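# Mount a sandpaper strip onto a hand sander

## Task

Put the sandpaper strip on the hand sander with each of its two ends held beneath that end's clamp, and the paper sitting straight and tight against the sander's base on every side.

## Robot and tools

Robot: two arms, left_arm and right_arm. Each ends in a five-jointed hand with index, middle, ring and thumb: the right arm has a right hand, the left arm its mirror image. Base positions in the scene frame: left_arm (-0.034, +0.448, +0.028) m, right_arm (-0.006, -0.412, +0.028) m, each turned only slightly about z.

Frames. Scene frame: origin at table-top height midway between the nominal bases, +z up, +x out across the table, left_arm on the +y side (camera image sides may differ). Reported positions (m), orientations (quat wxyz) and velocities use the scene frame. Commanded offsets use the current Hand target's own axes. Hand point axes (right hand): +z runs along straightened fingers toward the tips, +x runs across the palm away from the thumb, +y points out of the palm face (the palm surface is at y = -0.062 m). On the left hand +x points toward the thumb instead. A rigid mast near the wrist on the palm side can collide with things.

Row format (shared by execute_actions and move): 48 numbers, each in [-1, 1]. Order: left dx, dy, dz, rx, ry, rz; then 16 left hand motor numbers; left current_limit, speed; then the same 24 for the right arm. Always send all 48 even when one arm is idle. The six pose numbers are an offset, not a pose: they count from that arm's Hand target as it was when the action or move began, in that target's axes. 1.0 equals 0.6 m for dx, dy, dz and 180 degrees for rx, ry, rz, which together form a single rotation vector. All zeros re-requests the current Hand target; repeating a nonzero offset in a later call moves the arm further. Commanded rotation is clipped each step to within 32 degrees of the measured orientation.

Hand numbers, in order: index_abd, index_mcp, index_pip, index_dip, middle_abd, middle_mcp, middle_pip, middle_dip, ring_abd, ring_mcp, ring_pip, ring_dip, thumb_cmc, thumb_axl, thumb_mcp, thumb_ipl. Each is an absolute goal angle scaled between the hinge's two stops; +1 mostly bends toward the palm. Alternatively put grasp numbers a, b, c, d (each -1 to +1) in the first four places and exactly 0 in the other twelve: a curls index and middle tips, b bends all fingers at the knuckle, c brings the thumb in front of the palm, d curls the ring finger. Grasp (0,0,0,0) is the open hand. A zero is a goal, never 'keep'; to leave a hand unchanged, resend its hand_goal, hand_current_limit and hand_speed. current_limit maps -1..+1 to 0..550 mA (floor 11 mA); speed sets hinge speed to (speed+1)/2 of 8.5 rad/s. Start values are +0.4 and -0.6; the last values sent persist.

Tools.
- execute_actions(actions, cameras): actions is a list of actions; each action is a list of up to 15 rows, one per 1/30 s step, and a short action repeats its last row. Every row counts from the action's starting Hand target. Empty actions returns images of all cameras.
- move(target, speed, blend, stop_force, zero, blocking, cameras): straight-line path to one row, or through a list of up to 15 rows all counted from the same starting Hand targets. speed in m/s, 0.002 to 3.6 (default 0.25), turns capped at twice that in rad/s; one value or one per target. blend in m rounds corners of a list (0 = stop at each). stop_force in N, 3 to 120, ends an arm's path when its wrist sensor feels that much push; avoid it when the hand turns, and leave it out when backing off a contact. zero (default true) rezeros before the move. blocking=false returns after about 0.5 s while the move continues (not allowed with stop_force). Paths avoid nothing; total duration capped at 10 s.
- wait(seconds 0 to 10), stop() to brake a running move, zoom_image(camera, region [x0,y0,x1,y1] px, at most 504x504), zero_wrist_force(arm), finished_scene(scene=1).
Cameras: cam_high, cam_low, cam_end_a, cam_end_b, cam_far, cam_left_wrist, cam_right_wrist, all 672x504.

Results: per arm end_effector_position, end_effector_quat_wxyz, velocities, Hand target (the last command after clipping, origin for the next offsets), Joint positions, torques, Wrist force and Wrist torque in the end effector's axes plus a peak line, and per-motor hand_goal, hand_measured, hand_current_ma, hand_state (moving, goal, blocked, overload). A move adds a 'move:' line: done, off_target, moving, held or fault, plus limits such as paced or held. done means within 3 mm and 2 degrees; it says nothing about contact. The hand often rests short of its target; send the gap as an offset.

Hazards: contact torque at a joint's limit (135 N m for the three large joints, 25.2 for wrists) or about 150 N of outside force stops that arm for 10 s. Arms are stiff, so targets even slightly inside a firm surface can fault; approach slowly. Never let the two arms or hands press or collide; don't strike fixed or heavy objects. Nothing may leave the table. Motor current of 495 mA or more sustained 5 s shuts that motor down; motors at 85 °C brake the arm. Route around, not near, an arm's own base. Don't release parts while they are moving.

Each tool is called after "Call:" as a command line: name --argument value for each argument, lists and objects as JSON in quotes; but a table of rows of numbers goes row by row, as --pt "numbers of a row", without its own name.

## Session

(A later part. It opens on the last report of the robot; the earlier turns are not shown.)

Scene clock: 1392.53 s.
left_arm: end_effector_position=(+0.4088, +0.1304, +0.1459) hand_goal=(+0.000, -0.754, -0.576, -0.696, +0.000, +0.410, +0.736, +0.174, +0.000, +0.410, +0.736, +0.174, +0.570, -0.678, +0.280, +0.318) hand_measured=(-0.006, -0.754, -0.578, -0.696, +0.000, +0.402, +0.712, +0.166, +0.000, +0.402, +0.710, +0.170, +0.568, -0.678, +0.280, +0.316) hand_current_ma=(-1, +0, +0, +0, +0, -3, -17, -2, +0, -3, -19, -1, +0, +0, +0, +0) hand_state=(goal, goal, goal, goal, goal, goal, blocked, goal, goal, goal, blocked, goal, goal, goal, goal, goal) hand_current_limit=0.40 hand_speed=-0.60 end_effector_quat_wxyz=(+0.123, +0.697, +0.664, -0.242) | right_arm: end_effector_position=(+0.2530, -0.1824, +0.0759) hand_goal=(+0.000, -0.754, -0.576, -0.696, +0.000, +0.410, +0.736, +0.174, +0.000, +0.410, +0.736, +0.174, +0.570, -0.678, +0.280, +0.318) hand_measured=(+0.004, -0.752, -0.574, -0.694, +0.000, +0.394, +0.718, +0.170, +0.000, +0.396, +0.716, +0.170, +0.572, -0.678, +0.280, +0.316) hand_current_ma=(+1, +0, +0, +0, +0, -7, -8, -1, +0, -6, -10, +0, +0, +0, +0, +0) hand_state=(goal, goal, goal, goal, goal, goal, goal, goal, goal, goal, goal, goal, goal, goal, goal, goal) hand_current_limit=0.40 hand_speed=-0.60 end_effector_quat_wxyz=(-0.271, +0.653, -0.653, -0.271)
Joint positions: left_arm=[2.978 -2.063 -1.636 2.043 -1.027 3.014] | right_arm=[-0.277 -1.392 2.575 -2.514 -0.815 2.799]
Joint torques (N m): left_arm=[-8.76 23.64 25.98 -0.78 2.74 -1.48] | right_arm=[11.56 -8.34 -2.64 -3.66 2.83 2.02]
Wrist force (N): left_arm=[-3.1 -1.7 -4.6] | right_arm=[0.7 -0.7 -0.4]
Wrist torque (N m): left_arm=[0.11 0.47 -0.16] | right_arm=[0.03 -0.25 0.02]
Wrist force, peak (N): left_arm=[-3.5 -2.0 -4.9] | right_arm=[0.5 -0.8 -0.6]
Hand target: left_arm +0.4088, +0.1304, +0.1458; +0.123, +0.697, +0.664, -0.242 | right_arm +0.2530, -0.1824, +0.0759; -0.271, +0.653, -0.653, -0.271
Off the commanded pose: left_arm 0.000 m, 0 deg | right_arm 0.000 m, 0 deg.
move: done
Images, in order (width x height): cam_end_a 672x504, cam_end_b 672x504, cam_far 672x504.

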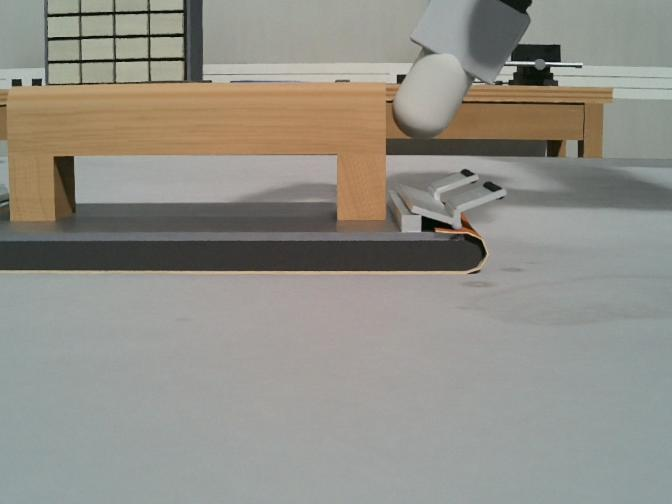

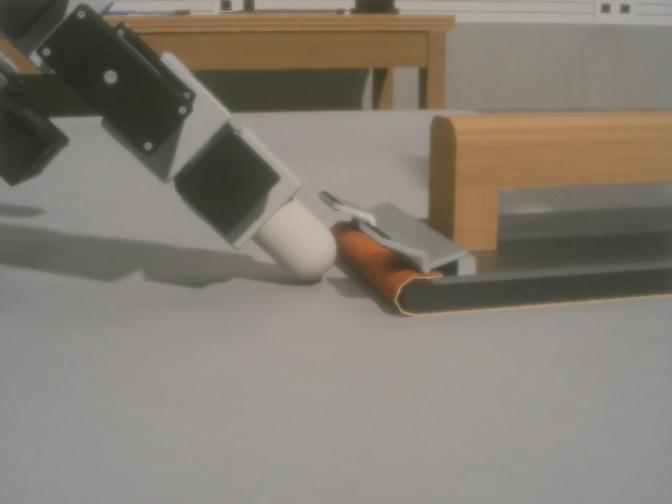

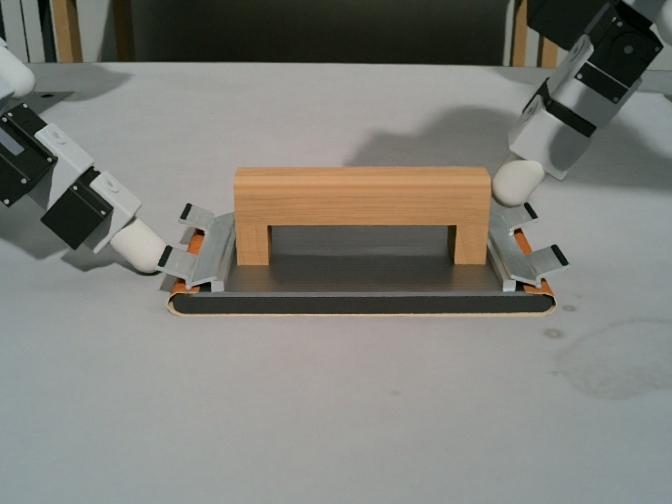

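Call:
move --target '[-0.0072,0.0014,0.0040,0,0,0,0.0,-0.754,-0.576,-0.696,0.0,0.411,0.737,0.174,0.0,0.411,0.737,0.174,0.571,-0.678,0.281,0.319,0.4,-0.6,-0.0106,0.0013,0.0106,0,0,0,0.0,-0.754,-0.576,-0.696,0.0,0.411,0.737,0.174,0.0,0.411,0.737,0.174,0.571,-0.678,0.281,0.319,0.4,-0.6]' --speed 0.02 --cameras '["cam_far","cam_end_a","cam_end_b"]'

Call:
zoom_image --camera "cam_end_b" --region '[280, 160, 500, 340]'

Call:
zoom_image --camera "cam_far" --region '[120, 190, 280, 330]'

Scene clock: 1399.50 s.
left_arm: end_effector_position=(+0.4092, +0.1254, +0.1458) hand_goal=(+0.000, -0.754, -0.576, -0.696, +0.000, +0.410, +0.736, +0.174, +0.000, +0.410, +0.736, +0.174, +0.570, -0.678, +0.280, +0.318) hand_measured=(-0.018, -0.756, -0.578, -0.696, +0.000, +0.402, +0.712, +0.166, +0.000, +0.402, +0.710, +0.170, +0.568, -0.678, +0.280, +0.316) hand_current_ma=(-8, +0, +0, +0, +0, -3, -17, -2, +0, -3, -19, -1, +0, +0, +0, +0) hand_state=(goal, goal, goal, goal, goal, goal, blocked, goal, goal, goal, blocked, goal, goal, goal, goal, goal) hand_current_limit=0.40 hand_speed=-0.60 end_effector_quat_wxyz=(+0.123, +0.697, +0.664, -0.242) | right_arm: end_effector_position=(+0.2522, -0.1734, +0.0759) hand_goal=(+0.000, -0.754, -0.576, -0.696, +0.000, +0.410, +0.736, +0.174, +0.000, +0.410, +0.736, +0.174, +0.570, -0.678, +0.280, +0.318) hand_measured=(+0.006, -0.752, -0.574, -0.694, +0.000, +0.394, +0.718, +0.170, +0.000, +0.396, +0.716, +0.170, +0.572, -0.678, +0.280, +0.316) hand_current_ma=(+1, +0, +0, +0, +0, -7, -8, -1, +0, -6, -10, +0, +0, +0, +0, +0) hand_state=(goal, goal, goal, goal, goal, goal, goal, goal, goal, goal, goal, goal, goal, goal, goal, goal) hand_current_limit=0.40 hand_speed=-0.60 end_effector_quat_wxyz=(-0.271, +0.653, -0.653, -0.271)
Joint positions: left_arm=[2.967 -2.069 -1.626 2.045 -1.026 3.001] | right_arm=[-0.25 -1.382 2.576 -2.55 -0.808 2.835]
Joint torques (N m): left_arm=[-10.11 23.73 28.42 -0.17 2.98 -1.21] | right_arm=[9.7 -6.92 -1.08 -4.16 2.71 1.82]
Wrist force (N): left_arm=[-1.7 -2.1 -11.2] | right_arm=[0.7 -1.0 -1.4]
Wrist torque (N m): left_arm=[0.64 0.71 -0.03] | right_arm=[0.08 -0.20 0.02]
Wrist force, peak (N): left_arm=[-1.7 -2.1 -11.2] | right_arm=[0.9 -1.3 -0.9]
Hand target: left_arm +0.4092, +0.1254, +0.1458; +0.123, +0.697, +0.664, -0.242 | right_arm +0.2522, -0.1734, +0.0759; -0.271, +0.653, -0.653, -0.271
Off the commanded pose: left_arm 0.000 m, 0 deg | right_arm 0.000 m, 0 deg.
move: done
Images, in order (width x height): cam_end_a 672x504, cam_end_b 672x504, cam_far 672x504.

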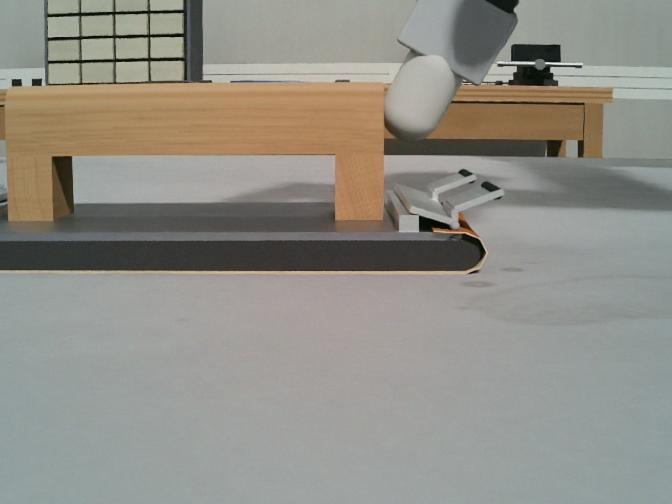

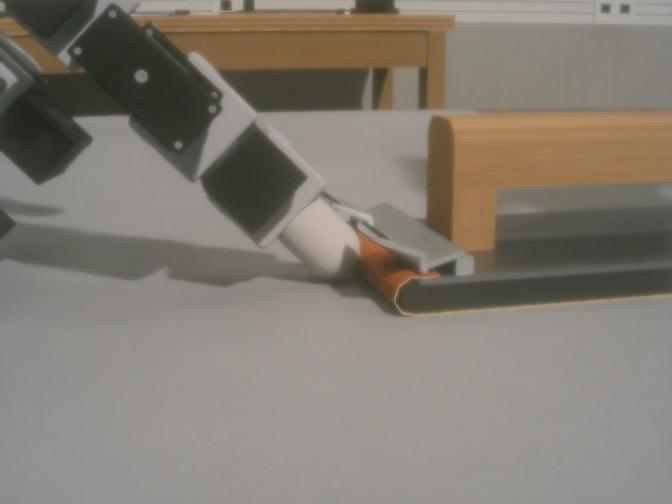

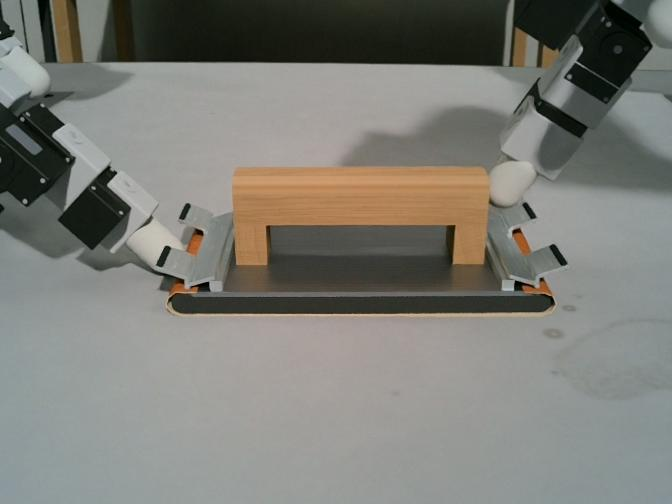

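Scaled by 2.291 from the camera's 672x504 image, which has a finer 960x720 frame.

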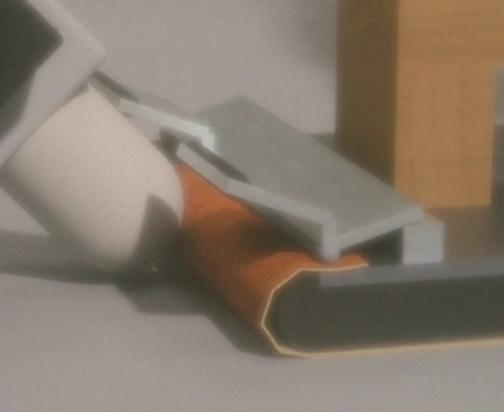

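Scaled by 3.150 from the camera's 672x504 image, which has a finer 960x720 frame.

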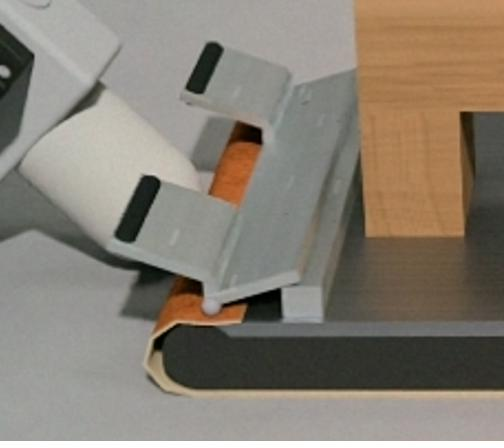

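Call:
move --target '[0,0,0,0,0,0,0.0,-0.754,-0.576,-0.696,0.0,0.411,0.737,0.174,0.0,0.411,0.737,0.174,0.571,-0.678,0.281,0.319,0.4,-0.6,-0.0059,0.0007,0.0059,0,0,0,0.0,-0.754,-0.576,-0.696,0.0,0.411,0.737,0.174,0.0,0.411,0.737,0.174,0.571,-0.678,0.281,0.319,0.4,-0.6]' --speed 0.02 --cameras '["cam_far","cam_end_b"]'

Call:
zoom_image --camera "cam_end_b" --region '[280, 160, 500, 340]'

Call:
zoom_image --camera "cam_far" --region '[120, 190, 280, 330]'

Scene clock: 1404.03 s.
left_arm: end_effector_position=(+0.4092, +0.1254, +0.1458) hand_goal=(+0.000, -0.754, -0.576, -0.696, +0.000, +0.410, +0.736, +0.174, +0.000, +0.410, +0.736, +0.174, +0.570, -0.678, +0.280, +0.318) hand_measured=(-0.024, -0.756, -0.578, -0.696, +0.000, +0.402, +0.712, +0.166, +0.000, +0.402, +0.710, +0.170, +0.568, -0.678, +0.280, +0.316) hand_current_ma=(-13, +0, +0, +0, +0, -3, -17, -2, +0, -3, -19, -1, +0, +0, +0, +0) hand_state=(blocked, goal, goal, goal, goal, goal, blocked, goal, goal, goal, blocked, goal, goal, goal, goal, goal) hand_current_limit=0.40 hand_speed=-0.60 end_effector_quat_wxyz=(+0.123, +0.697, +0.664, -0.242) | right_arm: end_effector_position=(+0.2518, -0.1684, +0.0759) hand_goal=(+0.000, -0.754, -0.576, -0.696, +0.000, +0.410, +0.736, +0.174, +0.000, +0.410, +0.736, +0.174, +0.570, -0.678, +0.280, +0.318) hand_measured=(+0.030, -0.752, -0.574, -0.694, +0.000, +0.394, +0.718, +0.170, +0.000, +0.396, +0.716, +0.170, +0.572, -0.678, +0.280, +0.316) hand_current_ma=(+17, +0, +0, +0, +0, -7, -8, -1, +0, -6, -10, +0, +0, +0, +0, +0) hand_state=(blocked, goal, goal, goal, goal, goal, goal, goal, goal, goal, goal, goal, goal, goal, goal, goal) hand_current_limit=0.40 hand_speed=-0.60 end_effector_quat_wxyz=(-0.271, +0.653, -0.653, -0.271)
Joint positions: left_arm=[2.967 -2.069 -1.626 2.045 -1.026 3.001] | right_arm=[-0.235 -1.376 2.576 -2.57 -0.805 2.855]
Joint torques (N m): left_arm=[-8.58 26.33 25.24 -0.82 3.05 -1.3] | right_arm=[16.5 -2.74 2.84 -2.39 2.42 1.8]
Wrist force (N): left_arm=[-1.1 -2.2 -12.3] | right_arm=[2.1 -1.6 -22.0]
Wrist torque (N m): left_arm=[0.77 0.82 -0.03] | right_arm=[1.72 -0.60 0.11]
Wrist force, peak (N): left_arm=[-1.1 -2.3 -12.6] | right_arm=[1.3 -1.9 -23.0]
Hand target: left_arm +0.4092, +0.1254, +0.1458; +0.123, +0.697, +0.664, -0.242 | right_arm +0.2518, -0.1684, +0.0759; -0.271, +0.653, -0.653, -0.271
Off the commanded pose: left_arm 0.000 m, 0 deg | right_arm 0.000 m, 0 deg.
move: done
Images, in order (width x height): cam_end_b 672x504, cam_far 672x504.

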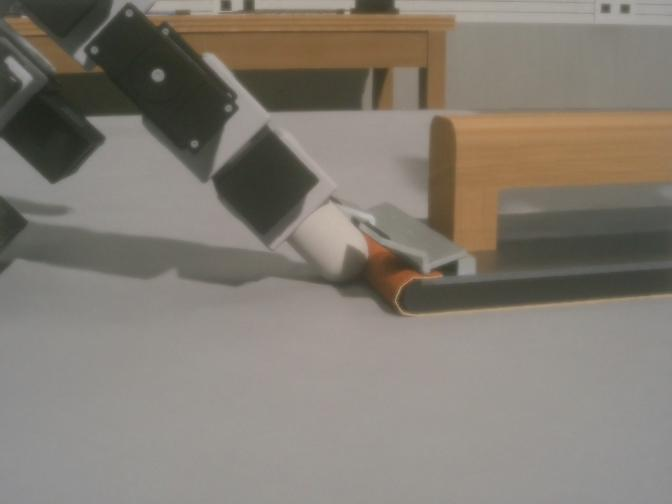

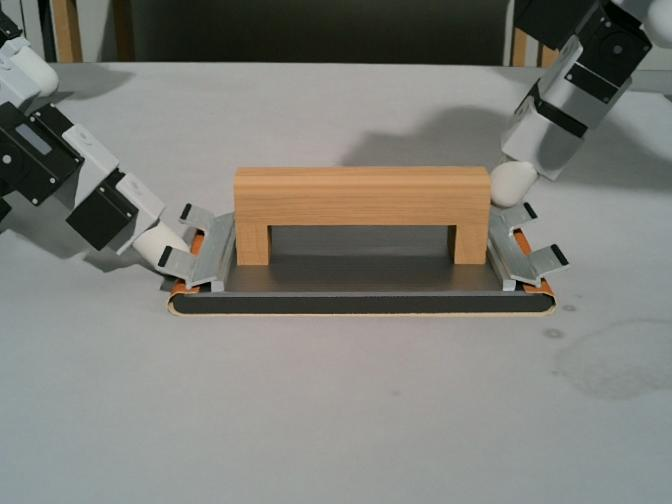

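Scaled by 2.291 from the camera's 672x504 image, which has a finer 960x720 frame.

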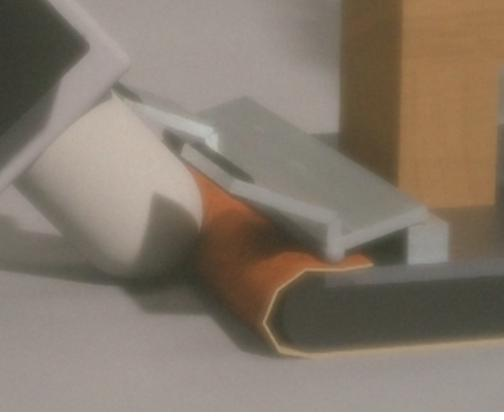

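Scaled by 3.150 from the camera's 672x504 image, which has a finer 960x720 frame.

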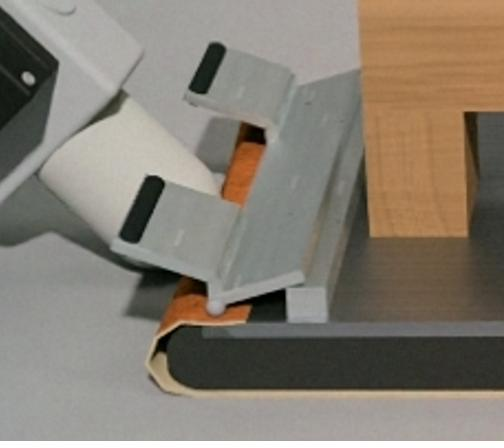

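Call:
move --target '[0,0,0,0,0,0,0.0,-0.754,-0.576,-0.696,0.0,0.411,0.737,0.174,0.0,0.411,0.737,0.174,0.571,-0.678,0.281,0.319,0.4,-0.6,0.0235,-0.0030,-0.0235,0,0,0,0.0,-0.754,-0.576,-0.696,0.0,0.411,0.737,0.174,0.0,0.411,0.737,0.174,0.571,-0.678,0.281,0.319,0.4,-0.6]' --speed 0.04 --cameras '["cam_far","cam_end_b","cam_end_a","cam_right_wrist","cam_left_wrist"]'

Call:
zoom_image --camera "cam_end_b" --region '[310, 170, 450, 330]'

Call:
zoom_image --camera "cam_far" --region '[120, 190, 280, 330]'

Call:
zoom_image --camera "cam_end_a" --region '[400, 180, 500, 280]'

Scene clock: 1411.07 s.
left_arm: end_effector_position=(+0.4092, +0.1254, +0.1458) hand_goal=(+0.000, -0.754, -0.576, -0.696, +0.000, +0.410, +0.736, +0.174, +0.000, +0.410, +0.736, +0.174, +0.570, -0.678, +0.280, +0.318) hand_measured=(-0.024, -0.756, -0.578, -0.696, +0.000, +0.402, +0.712, +0.166, +0.000, +0.402, +0.710, +0.170, +0.568, -0.678, +0.280, +0.316) hand_current_ma=(-13, +0, +0, +0, +0, -3, -17, -2, +0, -3, -19, -1, +0, +0, +0, +0) hand_state=(blocked, goal, goal, goal, goal, goal, blocked, goal, goal, goal, blocked, goal, goal, goal, goal, goal) hand_current_limit=0.40 hand_speed=-0.60 end_effector_quat_wxyz=(+0.123, +0.697, +0.664, -0.242) | right_arm: end_effector_position=(+0.2536, -0.1882, +0.0759) hand_goal=(+0.000, -0.754, -0.576, -0.696, +0.000, +0.410, +0.736, +0.174, +0.000, +0.410, +0.736, +0.174, +0.570, -0.678, +0.280, +0.318) hand_measured=(+0.008, -0.754, -0.574, -0.694, +0.000, +0.394, +0.718, +0.170, +0.000, +0.396, +0.716, +0.170, +0.572, -0.678, +0.280, +0.316) hand_current_ma=(+2, +0, +0, +0, +0, -7, -8, -1, +0, -6, -10, +0, +0, +0, +0, +0) hand_state=(goal, goal, goal, goal, goal, goal, goal, goal, goal, goal, goal, goal, goal, goal, goal, goal) hand_current_limit=0.40 hand_speed=-0.60 end_effector_quat_wxyz=(-0.271, +0.653, -0.653, -0.271)
Joint positions: left_arm=[2.967 -2.069 -1.626 2.045 -1.026 3.001] | right_arm=[-0.294 -1.398 2.574 -2.491 -0.819 2.776]
Joint torques (N m): left_arm=[-2.02 37.21 20.8 -1.99 2.34 -0.92] | right_arm=[-9.64 -26.89 -16.18 -0.74 -0.46 -1.87]
Wrist force (N): left_arm=[-2.0 -2.3 -9.2] | right_arm=[0.3 -0.6 -0.6]
Wrist torque (N m): left_arm=[0.44 0.65 -0.05] | right_arm=[0.03 -0.18 0.10]
Wrist force, peak (N): left_arm=[-1.6 -2.6 -13.3] | right_arm=[1.5 -1.7 -24.5]
Hand target: left_arm +0.4092, +0.1254, +0.1458; +0.123, +0.697, +0.664, -0.242 | right_arm +0.2536, -0.1883, +0.0759; -0.271, +0.653, -0.653, -0.271
Off the commanded pose: left_arm 0.000 m, 0 deg | right_arm 0.000 m, 0 deg.
move: done
Images, in order (width x height): cam_end_a 672x504, cam_end_b 672x504, cam_far 672x504, cam_left_wrist 672x504, cam_right_wrist 672x504.

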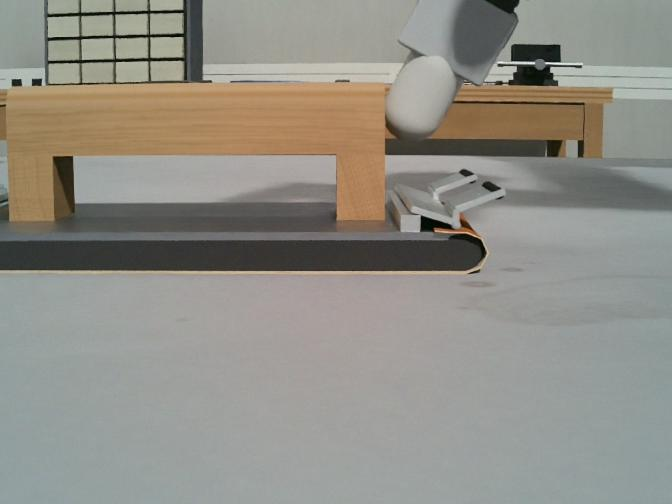

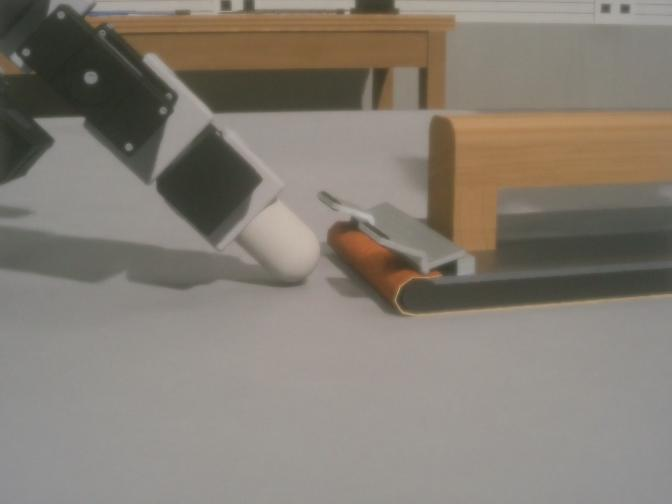

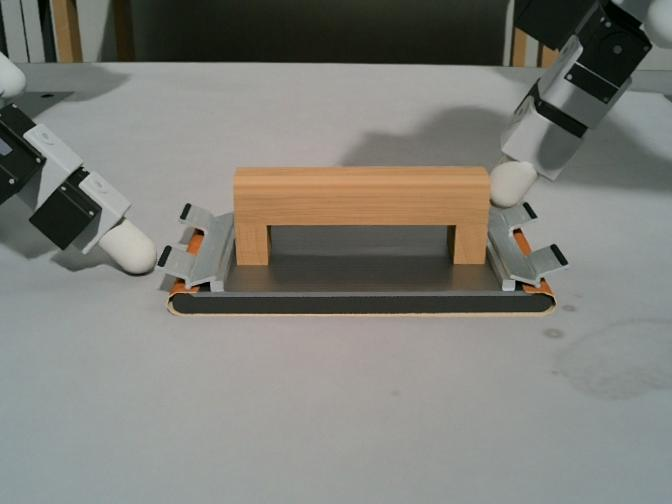

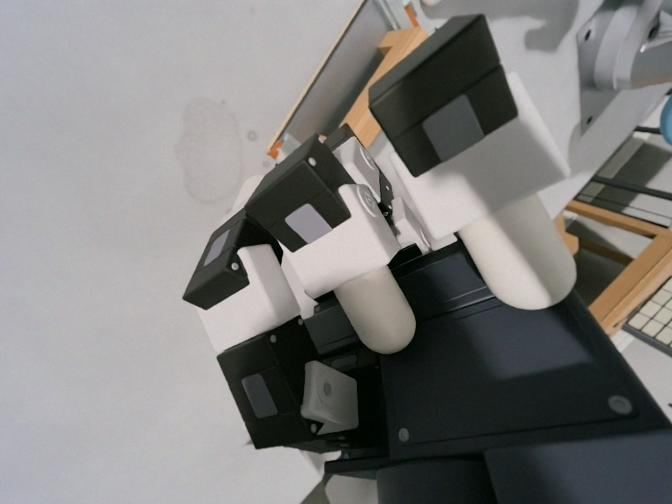

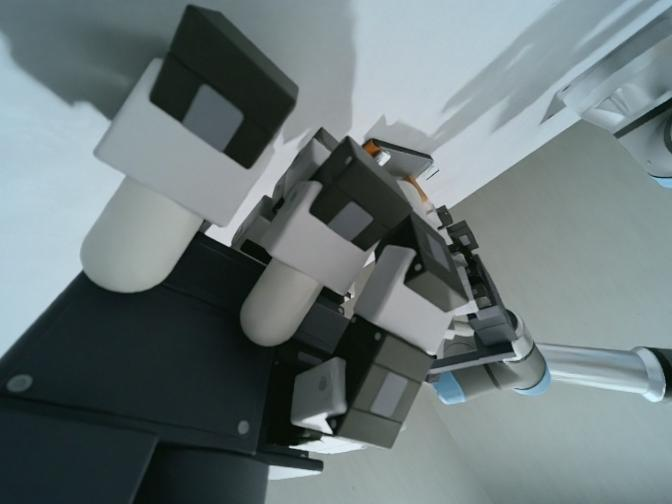

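Scaled by 3.150 from the camera's 672x504 image, which has a finer 960x720 frame.

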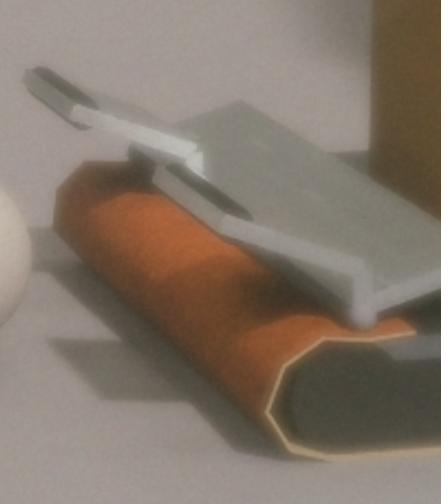

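Scaled by 3.150 from the camera's 672x504 image, which has a finer 960x720 frame.

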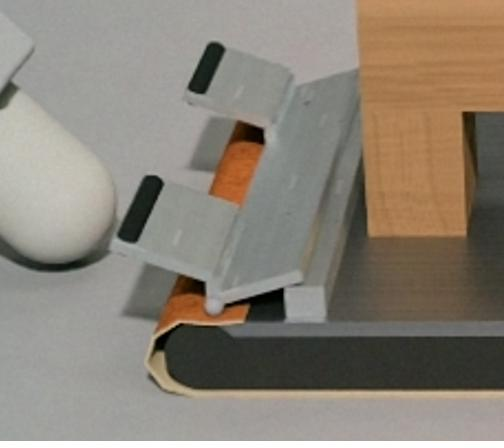

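Scaled by 5.040 from the camera's 672x504 image, which has a finer 960x720 frame.

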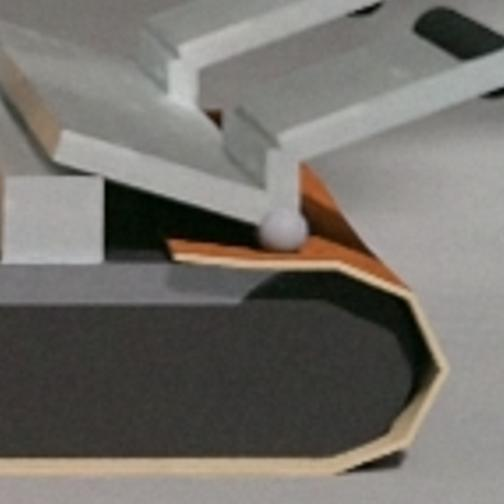

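Call:
move --pt "0.0288 -0.0057 -0.0158 0 0 0 0.0 -0.754 -0.576 -0.696 0.0 0.411 0.737 0.174 0.0 0.411 0.737 0.174 0.571 -0.678 0.281 0.319 0.4 -0.6 0.0352 -0.0043 -0.0352 0 0 0 0.0 -0.754 -0.576 -0.696 0.0 0.411 0.737 0.174 0.0 0.411 0.737 0.174 0.571 -0.678 0.281 0.319 0.4 -0.6" --pt "-0.0546 -0.0308 -0.158 0 0 0 0.0 -0.754 -0.576 -0.696 0.0 0.411 0.737 0.174 0.0 0.411 0.737 0.174 0.571 -0.678 0.281 0.319 0.4 -0.6 -0.0827 -0.0043 -0.1531 0 0 0 0.0 -0.754 -0.576 -0.696 0.0 0.411 0.737 0.174 0.0 0.411 0.737 0.174 0.571 -0.678 0.281 0.319 0.4 -0.6" --speed '[0.06,0.15]' --blend '[0.01,0]' --cameras '["cam_far","cam_end_b","cam_end_a","cam_high"]'

Call:
zoom_image --camera "cam_end_b" --region '[310, 190, 450, 330]'

Call:
zoom_image --camera "cam_far" --region '[140, 190, 280, 330]'

Call:
zoom_image --camera "cam_far" --region '[450, 190, 590, 330]'

Call:
zoom_image --camera "cam_high" --region '[300, 160, 390, 220]'

Scene clock: 1427.93 s.
left_arm: end_effector_position=(+0.4075, +0.1453, +0.2458) hand_goal=(+0.000, -0.754, -0.576, -0.696, +0.000, +0.410, +0.736, +0.174, +0.000, +0.410, +0.736, +0.174, +0.570, -0.678, +0.280, +0.318) hand_measured=(-0.006, -0.754, -0.578, -0.696, +0.000, +0.402, +0.712, +0.166, +0.000, +0.402, +0.710, +0.170, +0.568, -0.678, +0.280, +0.316) hand_current_ma=(-2, +0, +0, +0, +0, -3, -17, -2, +0, -3, -19, -1, +0, +0, +0, +0) hand_state=(goal, goal, goal, goal, goal, goal, blocked, goal, goal, goal, blocked, goal, goal, goal, goal, goal) hand_current_limit=0.40 hand_speed=-0.60 end_effector_quat_wxyz=(+0.123, +0.697, +0.664, -0.242) | right_arm: end_effector_position=(+0.2562, -0.2182, +0.1759) hand_goal=(+0.000, -0.754, -0.576, -0.696, +0.000, +0.410, +0.736, +0.174, +0.000, +0.410, +0.736, +0.174, +0.570, -0.678, +0.280, +0.318) hand_measured=(+0.008, -0.754, -0.574, -0.694, +0.000, +0.394, +0.718, +0.170, +0.000, +0.396, +0.716, +0.170, +0.572, -0.678, +0.280, +0.316) hand_current_ma=(+2, +0, +0, +0, +0, -7, -8, -1, +0, -6, -10, +0, +0, +0, +0, +0) hand_state=(goal, goal, goal, goal, goal, goal, goal, goal, goal, goal, goal, goal, goal, goal, goal, goal) hand_current_limit=0.40 hand_speed=-0.60 end_effector_quat_wxyz=(-0.271, +0.653, -0.653, -0.271)
Joint positions: left_arm=[3.011 -1.945 -1.537 1.805 -1.03 3.053] | right_arm=[-0.381 -1.741 2.448 -1.948 -0.844 2.664]
Joint torques (N m): left_arm=[9.61 48.35 28.69 -3.84 -0.08 1.87] | right_arm=[-10.54 -20.02 -24.26 -0.8 -0.53 -1.52]
Wrist force (N): left_arm=[-2.9 -1.7 -5.0] | right_arm=[0.3 -0.6 -0.5]
Wrist torque (N m): left_arm=[0.15 0.43 -0.25] | right_arm=[0.09 -0.17 0.05]
Wrist force, peak (N): left_arm=[-2.2 -2.0 -9.4] | right_arm=[0.9 -1.3 -0.2]
Hand target: left_arm +0.4075, +0.1453, +0.2458; +0.123, +0.697, +0.664, -0.242 | right_arm +0.2561, -0.2182, +0.1759; -0.271, +0.653, -0.653, -0.271
Off the commanded pose: left_arm 0.000 m, 0 deg | right_arm 0.000 m, 0 deg.
move: done
Images, in order (width x height): cam_high 672x504, cam_end_a 672x504, cam_end_b 672x504, cam_far 672x504.

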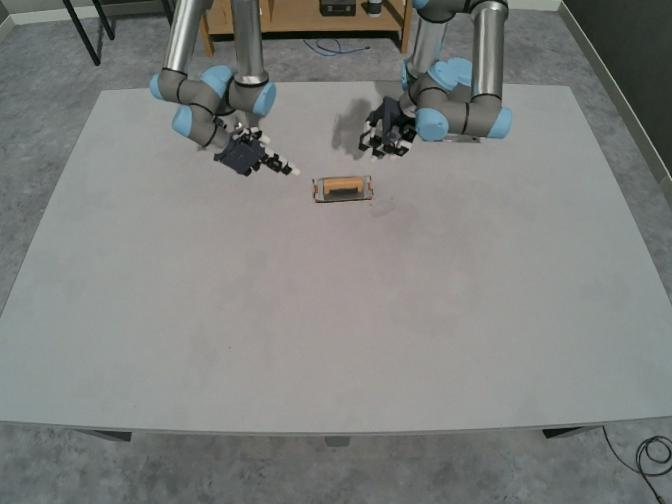

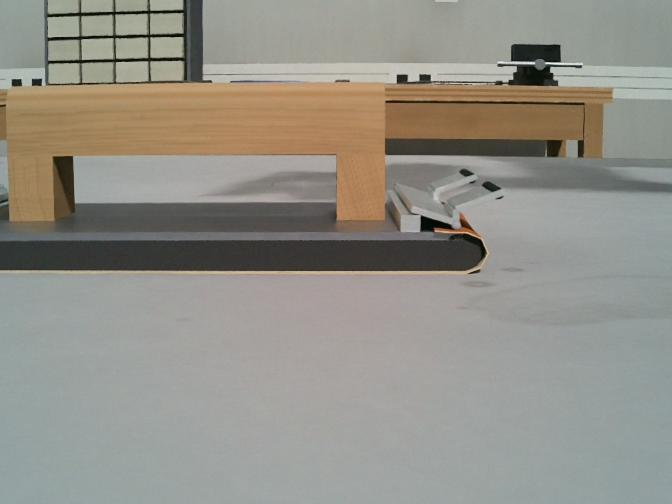

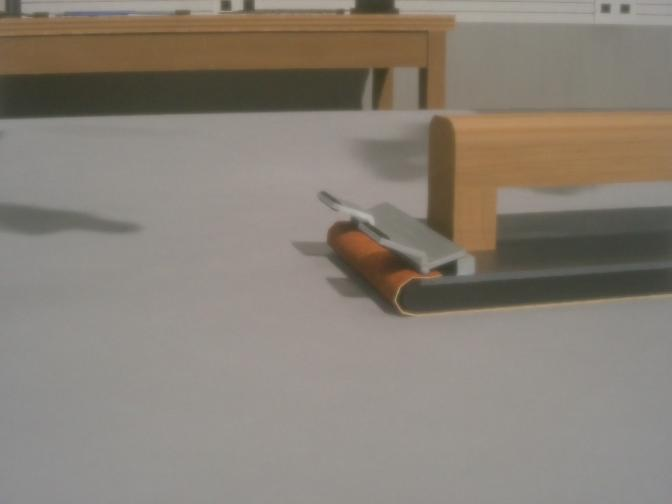

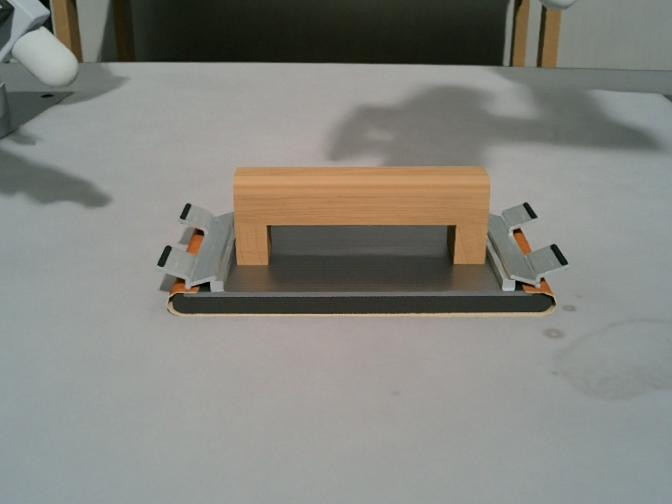

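Scaled by 3.600 from the camera's 672x504 image, which has a finer 960x720 frame.

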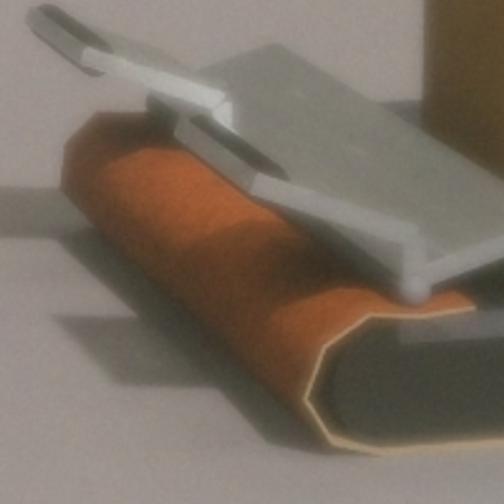

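Scaled by 3.600 from the camera's 672x504 image, which has a finer 960x720 frame.

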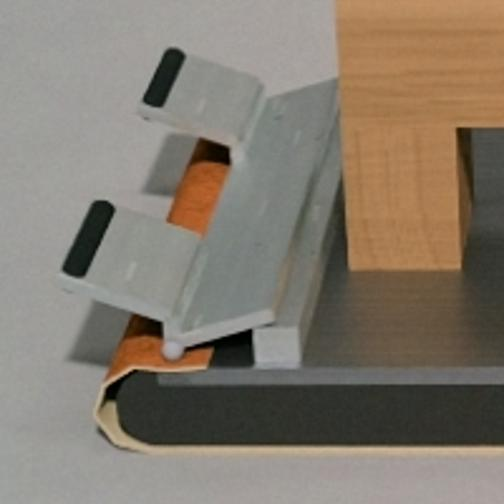

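Scaled by 3.600 from the camera's 672x504 image, which has a finer 960x720 frame.

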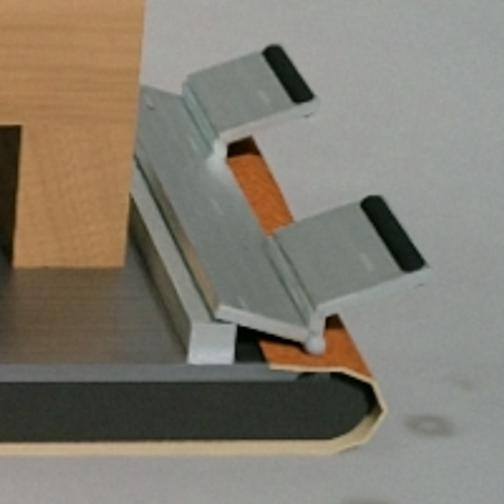

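Scaled by 5.600 from the camera's 672x504 image, which has a finer 960x720 frame.

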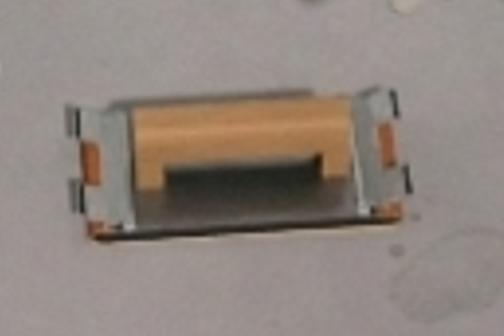

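Call:
finished_scene

The scene is finished: the task was done.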